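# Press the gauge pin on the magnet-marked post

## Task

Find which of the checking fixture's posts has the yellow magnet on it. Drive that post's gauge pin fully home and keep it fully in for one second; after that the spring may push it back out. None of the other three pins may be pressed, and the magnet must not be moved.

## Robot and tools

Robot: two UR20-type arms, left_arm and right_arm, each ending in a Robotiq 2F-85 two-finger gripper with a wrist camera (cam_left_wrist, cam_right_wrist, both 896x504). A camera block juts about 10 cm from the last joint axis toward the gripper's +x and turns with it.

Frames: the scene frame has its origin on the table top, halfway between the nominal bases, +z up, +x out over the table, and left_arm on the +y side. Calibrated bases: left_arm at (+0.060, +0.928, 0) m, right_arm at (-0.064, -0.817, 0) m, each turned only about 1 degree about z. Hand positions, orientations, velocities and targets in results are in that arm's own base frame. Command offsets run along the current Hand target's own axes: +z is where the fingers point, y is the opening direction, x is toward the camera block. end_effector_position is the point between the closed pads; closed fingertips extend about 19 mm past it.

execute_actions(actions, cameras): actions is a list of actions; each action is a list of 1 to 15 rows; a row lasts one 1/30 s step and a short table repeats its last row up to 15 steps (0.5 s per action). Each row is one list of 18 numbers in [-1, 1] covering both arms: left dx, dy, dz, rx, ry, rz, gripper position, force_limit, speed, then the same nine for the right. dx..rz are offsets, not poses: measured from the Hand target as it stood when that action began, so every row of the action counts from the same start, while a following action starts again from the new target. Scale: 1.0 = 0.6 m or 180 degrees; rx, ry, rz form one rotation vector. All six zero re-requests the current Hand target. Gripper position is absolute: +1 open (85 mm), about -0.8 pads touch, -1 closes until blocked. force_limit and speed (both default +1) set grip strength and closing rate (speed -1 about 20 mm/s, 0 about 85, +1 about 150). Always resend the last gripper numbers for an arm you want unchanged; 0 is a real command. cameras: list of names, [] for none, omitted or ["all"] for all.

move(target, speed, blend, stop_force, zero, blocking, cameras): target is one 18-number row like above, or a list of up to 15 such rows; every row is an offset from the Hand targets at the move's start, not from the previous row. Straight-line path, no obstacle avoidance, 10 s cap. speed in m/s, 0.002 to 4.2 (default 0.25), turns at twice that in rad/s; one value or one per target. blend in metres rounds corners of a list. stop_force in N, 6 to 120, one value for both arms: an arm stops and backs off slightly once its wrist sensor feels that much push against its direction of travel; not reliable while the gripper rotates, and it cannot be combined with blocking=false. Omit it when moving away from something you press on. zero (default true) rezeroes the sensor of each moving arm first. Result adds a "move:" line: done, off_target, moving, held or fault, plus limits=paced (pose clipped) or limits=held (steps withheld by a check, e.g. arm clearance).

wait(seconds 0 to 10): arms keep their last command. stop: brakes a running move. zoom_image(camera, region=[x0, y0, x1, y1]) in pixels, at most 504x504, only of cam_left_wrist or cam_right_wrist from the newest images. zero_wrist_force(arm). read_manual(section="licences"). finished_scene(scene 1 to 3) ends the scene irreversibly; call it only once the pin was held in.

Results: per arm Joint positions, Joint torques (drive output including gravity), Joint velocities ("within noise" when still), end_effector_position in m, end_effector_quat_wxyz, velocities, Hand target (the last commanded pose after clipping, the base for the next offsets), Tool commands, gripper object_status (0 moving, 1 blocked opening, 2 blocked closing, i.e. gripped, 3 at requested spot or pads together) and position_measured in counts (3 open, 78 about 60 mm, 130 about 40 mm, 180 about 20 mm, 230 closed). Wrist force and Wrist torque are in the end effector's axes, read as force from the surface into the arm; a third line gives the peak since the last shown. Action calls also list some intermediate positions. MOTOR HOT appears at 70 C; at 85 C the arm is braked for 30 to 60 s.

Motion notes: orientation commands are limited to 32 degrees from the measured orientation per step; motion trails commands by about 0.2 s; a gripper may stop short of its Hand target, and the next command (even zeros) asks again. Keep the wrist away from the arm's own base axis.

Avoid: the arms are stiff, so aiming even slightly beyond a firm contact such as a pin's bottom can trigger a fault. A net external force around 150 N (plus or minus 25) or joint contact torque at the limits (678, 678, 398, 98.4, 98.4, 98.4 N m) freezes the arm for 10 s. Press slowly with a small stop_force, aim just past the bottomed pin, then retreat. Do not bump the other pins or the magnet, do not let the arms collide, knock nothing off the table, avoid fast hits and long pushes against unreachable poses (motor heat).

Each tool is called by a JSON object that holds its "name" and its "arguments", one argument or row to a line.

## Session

{"name": "execute_actions", "arguments": {
  "actions": []
}}

Scene clock: 0.00 s.
left_arm: end_effector_position=(+0.3071, -0.4220, +0.1602) position_measured=3 object_status=3 end_effector_quat_wxyz=(+0.066, +0.956, -0.074, +0.275) | right_arm: end_effector_position=(+0.4900, -0.3027, +0.2369) position_measured=3 object_status=3 end_effector_quat_wxyz=(+0.548, -0.467, -0.511, -0.471)
Joint positions: left_arm=[-1.763 -1.739 2.857 -2.766 -1.003 1.555] | right_arm=[2.511 -2.074 -2.06 -2.212 2.389 -0.015]
Joint velocities: within noise
Joint torques (N m): no reading
Motor temperatures (°C): left_arm=[24 35 26 38 34 33] | right_arm=[28 35 35 36 33 38]
Wrist force (N): no reading
Wrist torque (N m): no reading
Wrist force, peak (N): no reading
Hand target: left_arm +0.3071, -0.4220, +0.1602; +0.066, +0.956, -0.074, +0.275 | right_arm +0.4900, -0.3027, +0.2369; +0.548, -0.467, -0.511, -0.471
Tool commands: left_gripper/position=+1.0 left_gripper/force_limit=+1.0 left_gripper/speed=+1.0 right_gripper/position=+1.0 right_gripper/force_limit=+1.0 right_gripper/speed=+1.0
camera_calibration:
cam_left_wrist: T_world_to_cam=[[-0.285835, -0.958093, 0.0188626, -0.30276], [-0.929607, 0.27245, -0.248197, 0.463413], [0.232657, -0.0884782, -0.968526, 0.172428], [0, 0, 0, 1]] pos_world=[0.304136, -0.401073, 0.28773]
cam_right_wrist: T_world_to_cam=[[0.978979, 0.0562001, -0.196068, -0.399553], [-0.174505, -0.266853, -0.947807, 0.238768], [-0.105588, 0.962097, -0.251436, 0.530477], [0, 0, 0, 1]] pos_world=[0.488832, -0.424199, 0.281347]

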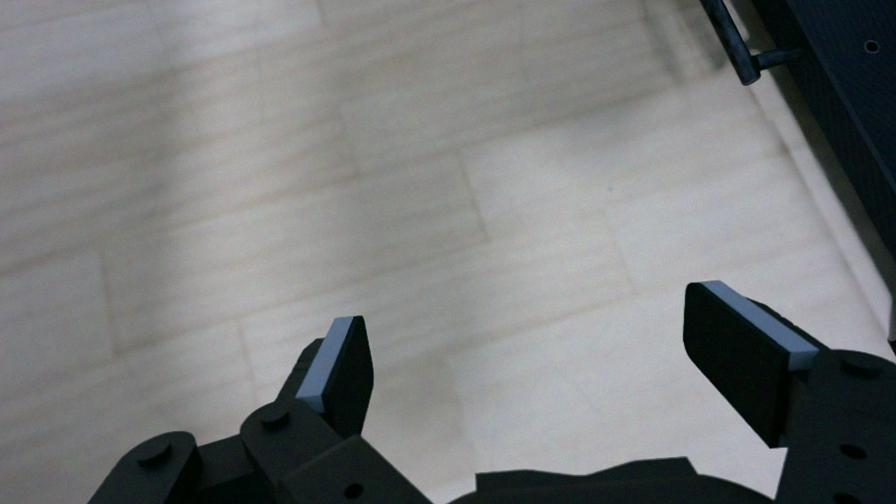

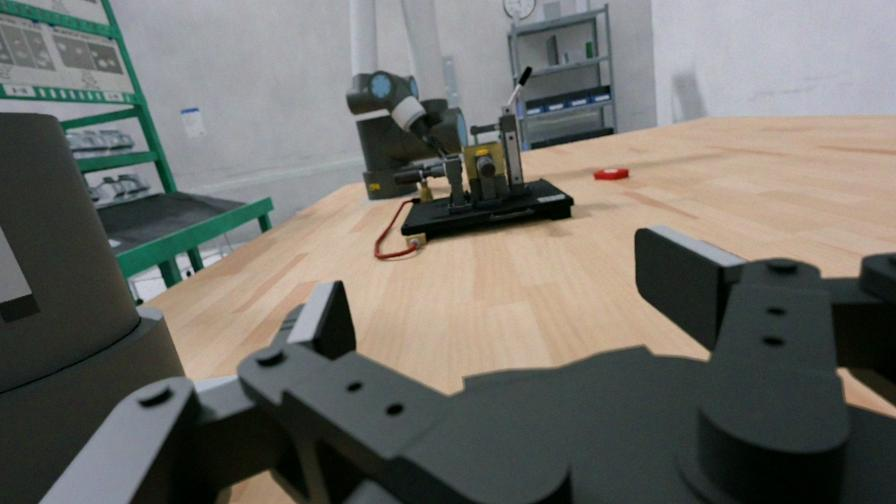

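{"name": "zoom_image", "arguments": {
  "camera": "cam_right_wrist",
  "region": [340, 50, 620, 280]
}}

{"name": "zoom_image", "arguments": {
  "camera": "cam_right_wrist",
  "region": [390, 90, 550, 220]
}}

Scaled by 1.800 from the camera's 896x504 image, which has a finer 1280x720 frame.

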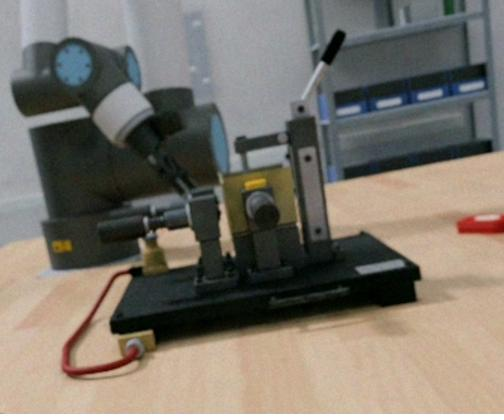

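Scaled by 3.150 from the camera's 896x504 image, which has a finer 1280x720 frame.

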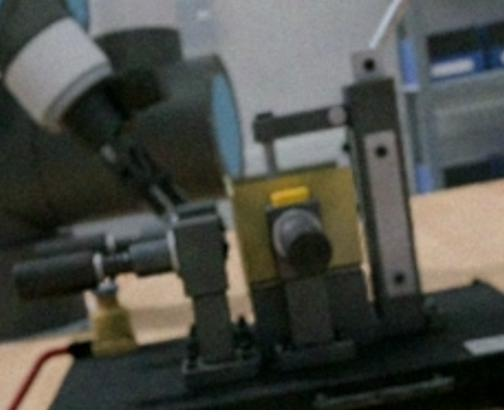

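{"name": "move", "arguments": {
  "target": [
    [0,0,0,0,0,0,1,1,1,0.0572,0.2075,0.486,-0.055,-0.061,0.0038,-1,-1,0],
    [0,0,0,0,0,0,1,1,1,0.0632,0.0162,0.9975,-0.1117,-0.1217,0.0076,-1,-1,0]
  ],
  "speed": 0.45,
  "blend": [0.15, 0],
  "cameras": ["cam_right_wrist"]
}}

{"name": "zoom_image", "arguments": {
  "camera": "cam_right_wrist",
  "region": [340, 20, 640, 300]
}}

Scene clock: 6.77 s.
left_arm: end_effector_position=(+0.3071, -0.4220, +0.1602) position_measured=3 object_status=3 end_effector_quat_wxyz=(+0.066, +0.956, -0.074, +0.275) | right_arm: end_effector_position=(+0.4289, +0.2906, +0.3000) position_measured=232 object_status=3 end_effector_quat_wxyz=(-0.357, +0.641, +0.510, +0.449)
Joint positions: left_arm=[-1.763 -1.739 2.857 -2.766 -1.003 1.555] | right_arm=[3.687 -1.423 -2.538 -2.803 3.974 -0.337]
Joint velocities: within noise
Joint torques (N m): left_arm=[12.94 -11.31 -58.94 -8.12 3.7 -0.82] | right_arm=[23.9 42.26 78.33 -5.08 3.45 -7.89]
Motor temperatures (°C): left_arm=[24 35 26 38 34 33] | right_arm=[28 35 35 36 33 38]
Wrist force (N): left_arm=[0.4 0.1 -0.4] | right_arm=[0.6 -0.8 0.6]
Wrist torque (N m): left_arm=[0.02 -0.07 0.00] | right_arm=[0.12 -0.09 -0.24]
Wrist force, peak (N): left_arm=[0.4 0.1 -0.4] | right_arm=[-0.7 -0.1 4.7]
Hand target: left_arm +0.3071, -0.4220, +0.1602; +0.066, +0.956, -0.074, +0.275 | right_arm +0.4290, +0.2906, +0.3000; -0.357, +0.641, +0.510, +0.449
Off the commanded pose: left_arm 0.000 m, 0 deg | right_arm 0.000 m, 0 deg.
move: done
camera_calibration:
cam_right_wrist: T_world_to_cam=[[0.931495, -0.339787, -0.129856, -0.245189], [-0.304804, -0.534274, -0.788445, 0.532035], [0.198524, 0.774013, -0.601242, -0.00175708], [0, 0, 0, 1]] pos_world=[0.390908, 0.202301, 0.386585]
Images, in order (width x height): cam_right_wrist 896x504.

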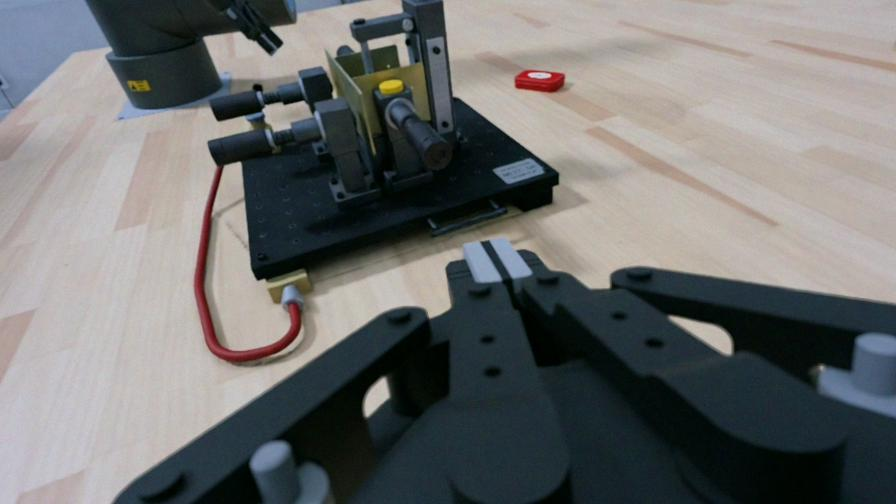

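Scaled by 1.680 from the camera's 896x504 image, which has a finer 1280x720 frame.

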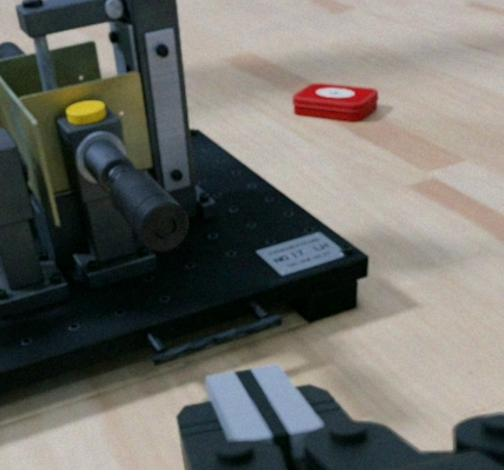

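{"name": "move", "arguments": {
  "target": [0,0,0,0,0,0,1,1,1,-0.0247,0.0300,0.5903,0.0692,-0.0829,-0.0360,-1,-1,0],
  "speed": 0.3,
  "cameras": ["cam_right_wrist"]
}}

{"name": "zoom_image", "arguments": {
  "camera": "cam_right_wrist",
  "region": [350, 50, 650, 300]
}}

Scene clock: 9.27 s.
left_arm: end_effector_position=(+0.3071, -0.4220, +0.1602) position_measured=3 object_status=3 end_effector_quat_wxyz=(+0.066, +0.956, -0.074, +0.275) | right_arm: end_effector_position=(+0.5200, +0.6058, +0.1651) position_measured=232 object_status=3 end_effector_quat_wxyz=(-0.330, +0.622, +0.633, +0.324) end_effector_velocity=(+0.000, +0.001, -0.003) end_effector_angular_velocity=(-0.004, +0.003, +0.000)
Joint positions: left_arm=[-1.763 -1.739 2.857 -2.766 -1.003 1.555] | right_arm=[4.033 -1.874 -2.196 -2.953 4.158 -0.448]
Joint velocities: left_arm=[within noise] | right_arm=[0.001 -0.005 0.002 -0.002 0.001 0]
Joint torques (N m): left_arm=[2.36 -7.13 -63.33 -7.38 3.32 -0.3] | right_arm=[17.45 93.88 69.61 -7.75 3.08 -7.38]
Motor temperatures (°C): left_arm=[24 35 26 38 34 33] | right_arm=[28 35 35 36 33 38]
Wrist force (N): left_arm=[-0.1 -0.1 0.1] | right_arm=[-0.4 0.2 1.2]
Wrist torque (N m): left_arm=[-0.01 0.02 0.00] | right_arm=[0.72 0.22 -0.18]
Wrist force, peak (N): left_arm=[0.0 -0.2 -0.4] | right_arm=[0.5 2.1 4.4]
Hand target: left_arm +0.3071, -0.4220, +0.1602; +0.066, +0.956, -0.074, +0.275 | right_arm +0.5200, +0.6060, +0.1650; -0.330, +0.622, +0.633, +0.324
Off the commanded pose: left_arm 0.000 m, 0 deg | right_arm 0.000 m, 0 deg.
move: done
camera_calibration:
cam_right_wrist: T_world_to_cam=[[0.986546, -0.133865, -0.0938485, -0.399675], [-0.163253, -0.776081, -0.609137, 0.665114], [0.00870802, 0.616262, -0.787493, -0.119889], [0, 0, 0, 1]] pos_world=[0.503923, 0.536563, 0.273225]
Images, in order (width x height): cam_right_wrist 896x504.

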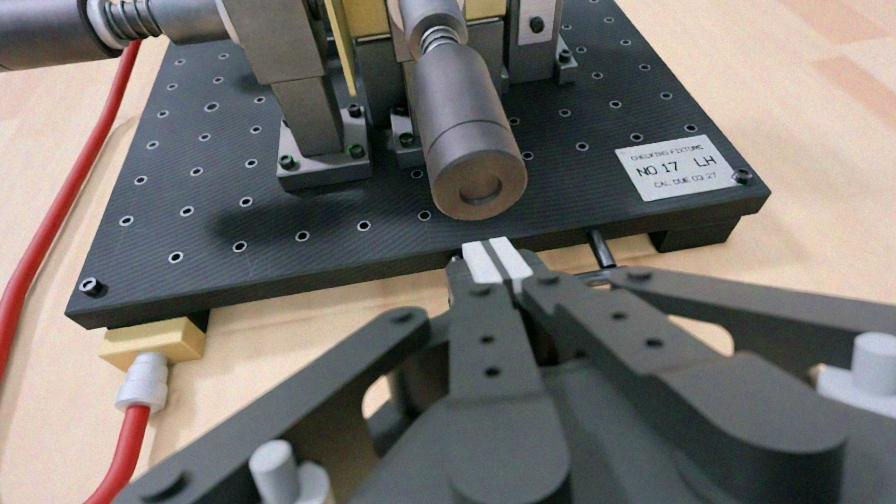

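Scaled by 1.680 from the camera's 896x504 image, which has a finer 1280x720 frame.

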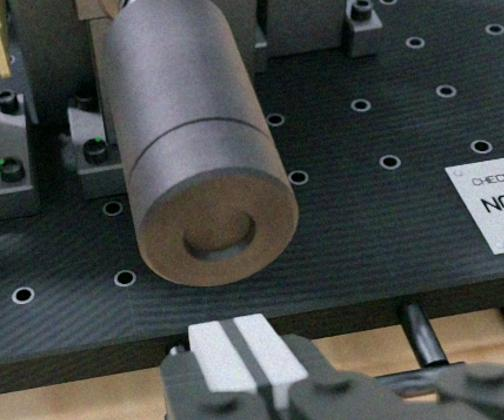

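{"name": "move", "arguments": {
  "target": [
    [0,0,0,0,0,0,1,1,1,0.0144,0.0033,0.0205,0,0,0,-1,-1,0],
    [0,0,0,0,0,0,1,1,1,0.0431,0.0033,0.0614,0,0,0,-1,-1,0]
  ],
  "speed": [0.1, 0.03],
  "stop_force": 9,
  "cameras": ["cam_right_wrist"]
}}

{"name": "zoom_image", "arguments": {
  "camera": "cam_right_wrist",
  "region": [350, 50, 650, 300]
}}

Scene clock: 11.60 s.
left_arm: end_effector_position=(+0.3071, -0.4220, +0.1602) position_measured=3 object_status=3 end_effector_quat_wxyz=(+0.066, +0.956, -0.074, +0.275) | right_arm: end_effector_position=(+0.5214, +0.6371, +0.1650) position_measured=232 object_status=3 end_effector_quat_wxyz=(-0.330, +0.622, +0.633, +0.324)
Joint positions: left_arm=[-1.763 -1.739 2.857 -2.766 -1.003 1.555] | right_arm=[4.063 -1.888 -2.171 -2.953 4.181 -0.424]
Joint velocities: within noise
Joint torques (N m): left_arm=[8.54 -10.48 -63.95 -6.46 3.72 -0.65] | right_arm=[-15.49 134.68 51.82 -4.3 -7.06 -7.37]
Motor temperatures (°C): left_arm=[24 35 26 38 34 33] | right_arm=[28 35 35 36 33 38]
Wrist force (N): left_arm=[-0.2 -0.2 0.1] | right_arm=[-4.7 2.6 -4.1]
Wrist torque (N m): left_arm=[-0.04 0.03 0.00] | right_arm=[0.76 0.19 -0.14]
Wrist force, peak (N): left_arm=[-0.2 0.0 -0.4] | right_arm=[-4.9 -0.6 -7.3]
Hand target: left_arm +0.3071, -0.4220, +0.1602; +0.066, +0.956, -0.074, +0.275 | right_arm +0.5214, +0.6371, +0.1650; -0.330, +0.622, +0.633, +0.324 (not the last commanded pose)
Off the commanded pose: left_arm 0.000 m, 0 deg | right_arm 0.014 m, 0 deg.
move: contact (right_arm); path passed 1 of 2 targets
camera_calibration:
cam_right_wrist: T_world_to_cam=[[0.986563, -0.133738, -0.0938482, -0.397045], [-0.163155, -0.776191, -0.609022, 0.689632], [0.00860559, 0.616151, -0.787581, -0.139051], [0, 0, 0, 1]] pos_world=[0.505424, 0.567862, 0.273225]
Images, in order (width x height): cam_right_wrist 896x504.

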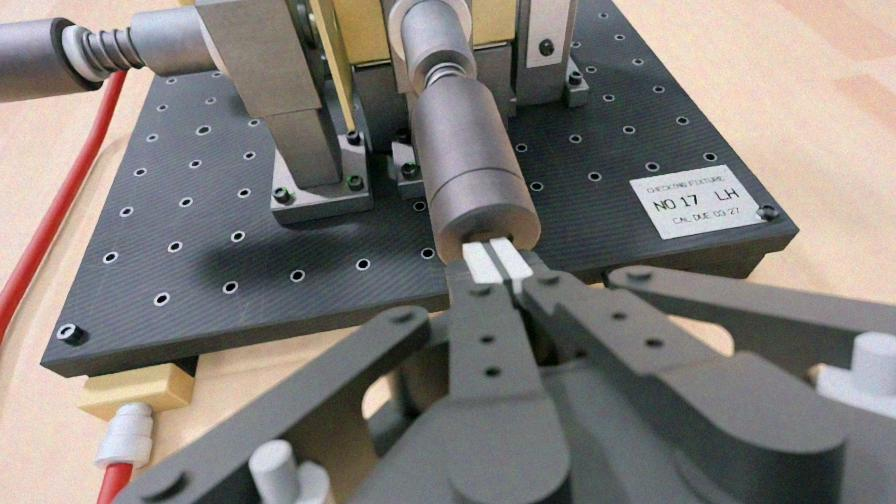

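Scaled by 1.680 from the camera's 896x504 image, which has a finer 1280x720 frame.

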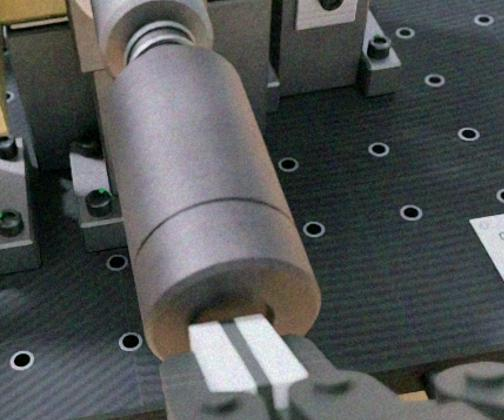

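{"name": "move", "arguments": {
  "target": [
    [0,0,0,0,0,0,1,1,1,0.0105,0,0.0150,0,0,0,-1,-1,0],
    [0,0,0,0,0,0,1,1,1,0.0230,0,0.0328,0,0,0,-1,-1,0]
  ],
  "speed": [0.03, 0.006],
  "stop_force": 35,
  "cameras": ["cam_right_wrist"]
}}

{"name": "zoom_image", "arguments": {
  "camera": "cam_right_wrist",
  "region": [400, 0, 520, 120]
}}

Scene clock: 13.63 s.
left_arm: end_effector_position=(+0.3071, -0.4220, +0.1602) position_measured=3 object_status=3 end_effector_quat_wxyz=(+0.066, +0.956, -0.074, +0.275) | right_arm: end_effector_position=(+0.5212, +0.6499, +0.1650) position_measured=232 object_status=3 end_effector_quat_wxyz=(-0.330, +0.622, +0.633, +0.324)
Joint positions: left_arm=[-1.763 -1.739 2.857 -2.766 -1.003 1.555] | right_arm=[4.076 -1.893 -2.161 -2.952 4.19 -0.414]
Joint velocities: within noise
Joint torques (N m): left_arm=[7.58 -10.86 -64.3 -6.85 4.29 -0.67] | right_arm=[2.03 129.03 68.34 5.68 -7.12 -7.38]
Motor temperatures (°C): left_arm=[24 35 26 38 34 33] | right_arm=[28 35 35 36 33 38]
Wrist force (N): left_arm=[0.0 -0.3 -0.2] | right_arm=[-15.6 0.0 -37.2]
Wrist torque (N m): left_arm=[-0.05 0.01 0.00] | right_arm=[0.76 0.35 -0.15]
Wrist force, peak (N): left_arm=[0.5 0.1 -0.3] | right_arm=[-21.2 0.0 -55.4]
Hand target: left_arm +0.3071, -0.4220, +0.1602; +0.066, +0.956, -0.074, +0.275 | right_arm +0.5212, +0.6499, +0.1650; -0.330, +0.622, +0.633, +0.324 (not the last commanded pose)
Off the commanded pose: left_arm 0.000 m, 0 deg | right_arm 0.011 m, 0 deg.
move: contact (right_arm); path passed 1 of 2 targets
camera_calibration:
cam_right_wrist: T_world_to_cam=[[0.986546, -0.133821, -0.0939113, -0.395062], [-0.163259, -0.776175, -0.609014, 0.699576], [0.00860756, 0.616152, -0.78758, -0.146938], [0, 0, 0, 1]] pos_world=[0.505223, 0.580662, 0.273225]
Images, in order (width x height): cam_right_wrist 896x504.

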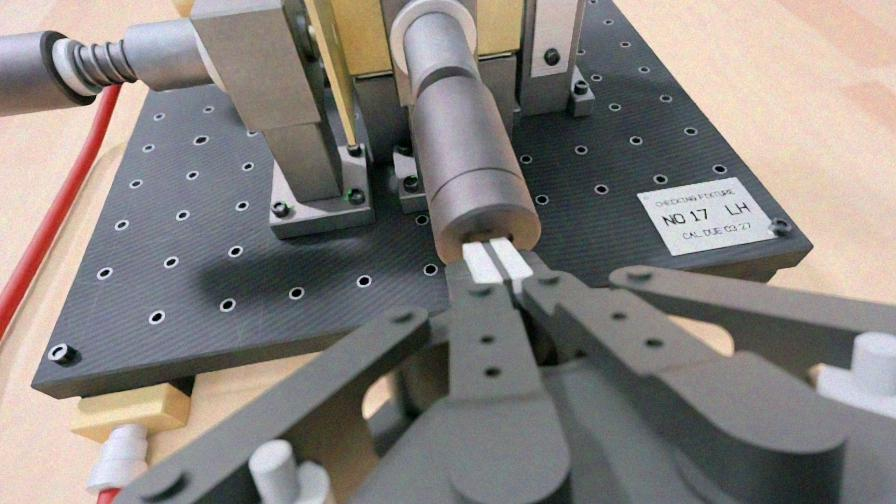

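Scaled by 4.200 from the camera's 896x504 image, which has a finer 1280x720 frame.

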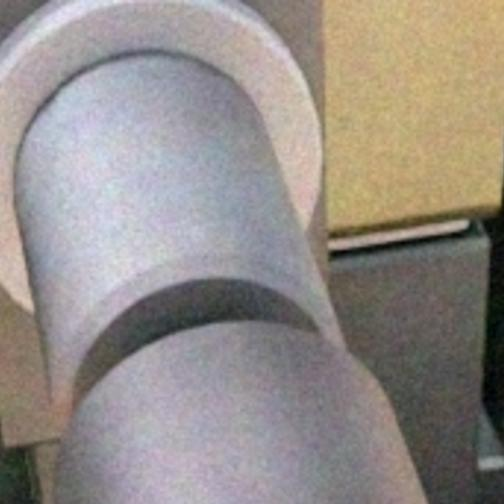

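{"name": "move", "arguments": {
  "target": [0,0,0,0,0,0,1,1,1,0.0029,0,0.0041,0,0,0,-1,-1,0],
  "speed": 0.004,
  "stop_force": 12,
  "cameras": []
}}

{"name": "wait", "arguments": {
  "seconds": 1.1,
  "cameras": []
}}

{"name": "move", "arguments": {
  "target": [0,0,0,0,0,0,1,1,1,-0.0383,0,-0.0546,0,0,0,-1,-1,0],
  "speed": 0.08,
  "cameras": ["cam_right_wrist"]
}}

Scene clock: 14.67 s.
left_arm: end_effector_position=(+0.3071, -0.4220, +0.1602) position_measured=3 object_status=3 end_effector_quat_wxyz=(+0.066, +0.956, -0.074, +0.275) | right_arm: end_effector_position=(+0.5211, +0.6500, +0.1650) position_measured=232 object_status=3 end_effector_quat_wxyz=(-0.330, +0.622, +0.633, +0.324)
Joint positions: left_arm=[-1.763 -1.739 2.857 -2.766 -1.003 1.555] | right_arm=[4.076 -1.893 -2.161 -2.952 4.19 -0.414]
Joint velocities: within noise
Joint torques (N m): left_arm=[8.38 -6.3 -63.98 -6.75 4.12 -2.02] | right_arm=[15.99 115.21 79.96 7.87 -9.52 2.03]
Motor temperatures (°C): left_arm=[24 35 26 38 34 33] | right_arm=[28 35 35 36 33 38]
Wrist force (N): left_arm=[0.0 0.1 -0.2] | right_arm=[-24.4 2.4 -53.3]
Wrist torque (N m): left_arm=[0.03 0.01 0.00] | right_arm=[0.78 0.31 -0.13]
Wrist force, peak (N): left_arm=[-0.5 -0.1 -0.2] | right_arm=[-25.1 3.0 -54.7]
Hand target: left_arm +0.3071, -0.4220, +0.1602; +0.066, +0.956, -0.074, +0.275 | right_arm +0.5211, +0.6500, +0.1650; -0.330, +0.622, +0.633, +0.324 (not the last commanded pose)
Off the commanded pose: left_arm 0.000 m, 0 deg | right_arm 0.003 m, 0 deg.
move: contact (right_arm)
No camera images: "cameras" was empty.

Scene clock: 15.77 s.
left_arm: end_effector_position=(+0.3071, -0.4220, +0.1602) position_measured=3 object_status=3 end_effector_quat_wxyz=(+0.066, +0.956, -0.074, +0.275) | right_arm: end_effector_position=(+0.5211, +0.6500, +0.1650) position_measured=232 object_status=3 end_effector_quat_wxyz=(-0.330, +0.622, +0.633, +0.324)
Joint positions: left_arm=[-1.763 -1.739 2.857 -2.766 -1.003 1.555] | right_arm=[4.076 -1.893 -2.161 -2.952 4.19 -0.414]
Joint velocities: within noise
Joint torques (N m): left_arm=[17.29 -3.75 -63.4 -7.58 4.11 -1.23] | right_arm=[7.42 116.83 75.22 10.49 -9.12 -2.23]
Motor temperatures (°C): left_arm=[24 35 26 38 34 33] | right_arm=[28 35 35 36 33 38]
Wrist force (N): left_arm=[0.0 0.0 -0.3] | right_arm=[-21.0 4.0 -47.3]
Wrist torque (N m): left_arm=[0.00 0.00 0.00] | right_arm=[0.72 0.34 -0.12]
Wrist force, peak (N): left_arm=[0.3 0.3 0.1] | right_arm=[-24.2 2.0 -53.4]
Hand target: left_arm +0.3071, -0.4220, +0.1602; +0.066, +0.956, -0.074, +0.275 | right_arm +0.5211, +0.6500, +0.1650; -0.330, +0.622, +0.633, +0.324 (not the last commanded pose)
Tool commands: left_gripper/position=+1.0 left_gripper/force_limit=+1.0 left_gripper/speed=+1.0 right_gripper/position=-1.0 right_gripper/force_limit=-1.0 right_gripper/speed=+0.0
Off the commanded pose: left_arm 0.000 m, 0 deg | right_arm 0.003 m, 0 deg.
wait: 1.10 s; at rest by 0.17 s
No camera images: "cameras" was empty.

Scene clock: 16.67 s.
left_arm: end_effector_position=(+0.3071, -0.4220, +0.1602) position_measured=3 object_status=3 end_effector_quat_wxyz=(+0.066, +0.956, -0.074, +0.275) | right_arm: end_effector_position=(+0.5219, +0.6102, +0.1650) position_measured=232 object_status=3 end_effector_quat_wxyz=(-0.330, +0.622, +0.633, +0.324)
Joint positions: left_arm=[-1.763 -1.739 2.857 -2.766 -1.003 1.555] | right_arm=[4.035 -1.877 -2.19 -2.955 4.16 -0.446]
Joint velocities: within noise
Joint torques (N m): left_arm=[14.07 -7.78 -68.79 -7.23 3.63 -1.39] | right_arm=[-25.85 129.95 41.26 -6.39 -6.24 -7.7]
Motor temperatures (°C): left_arm=[24 35 26 38 34 33] | right_arm=[28 35 35 36 33 38]
Wrist force (N): left_arm=[0.0 0.2 -0.5] | right_arm=[-1.0 0.1 1.2]
Wrist torque (N m): left_arm=[0.04 0.00 0.00] | right_arm=[0.70 0.34 -0.18]
Wrist force, peak (N): left_arm=[0.0 0.2 -0.5] | right_arm=[-20.6 4.1 -46.7]
Hand target: left_arm +0.3071, -0.4220, +0.1602; +0.066, +0.956, -0.074, +0.275 | right_arm +0.5219, +0.6100, +0.1650; -0.330, +0.622, +0.633, +0.324
Off the commanded pose: left_arm 0.000 m, 0 deg | right_arm 0.000 m, 0 deg.
move: done
camera_calibration:
cam_right_wrist: T_world_to_cam=[[0.986565, -0.133727, -0.0938398, -0.401056], [-0.163141, -0.776193, -0.609023, 0.668751], [0.00860533, 0.61615, -0.787581, -0.122558], [0, 0, 0, 1]] pos_world=[0.505824, 0.540962, 0.273125]
Images, in order (width x height): cam_right_wrist 896x504.

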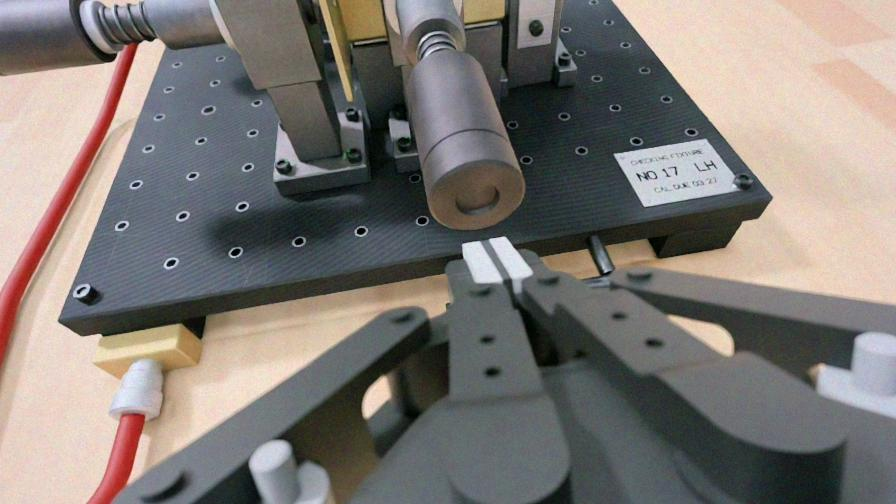

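{"name": "finished_scene", "arguments": {
  "scene": 3
}}

The scene is finished: the task was done.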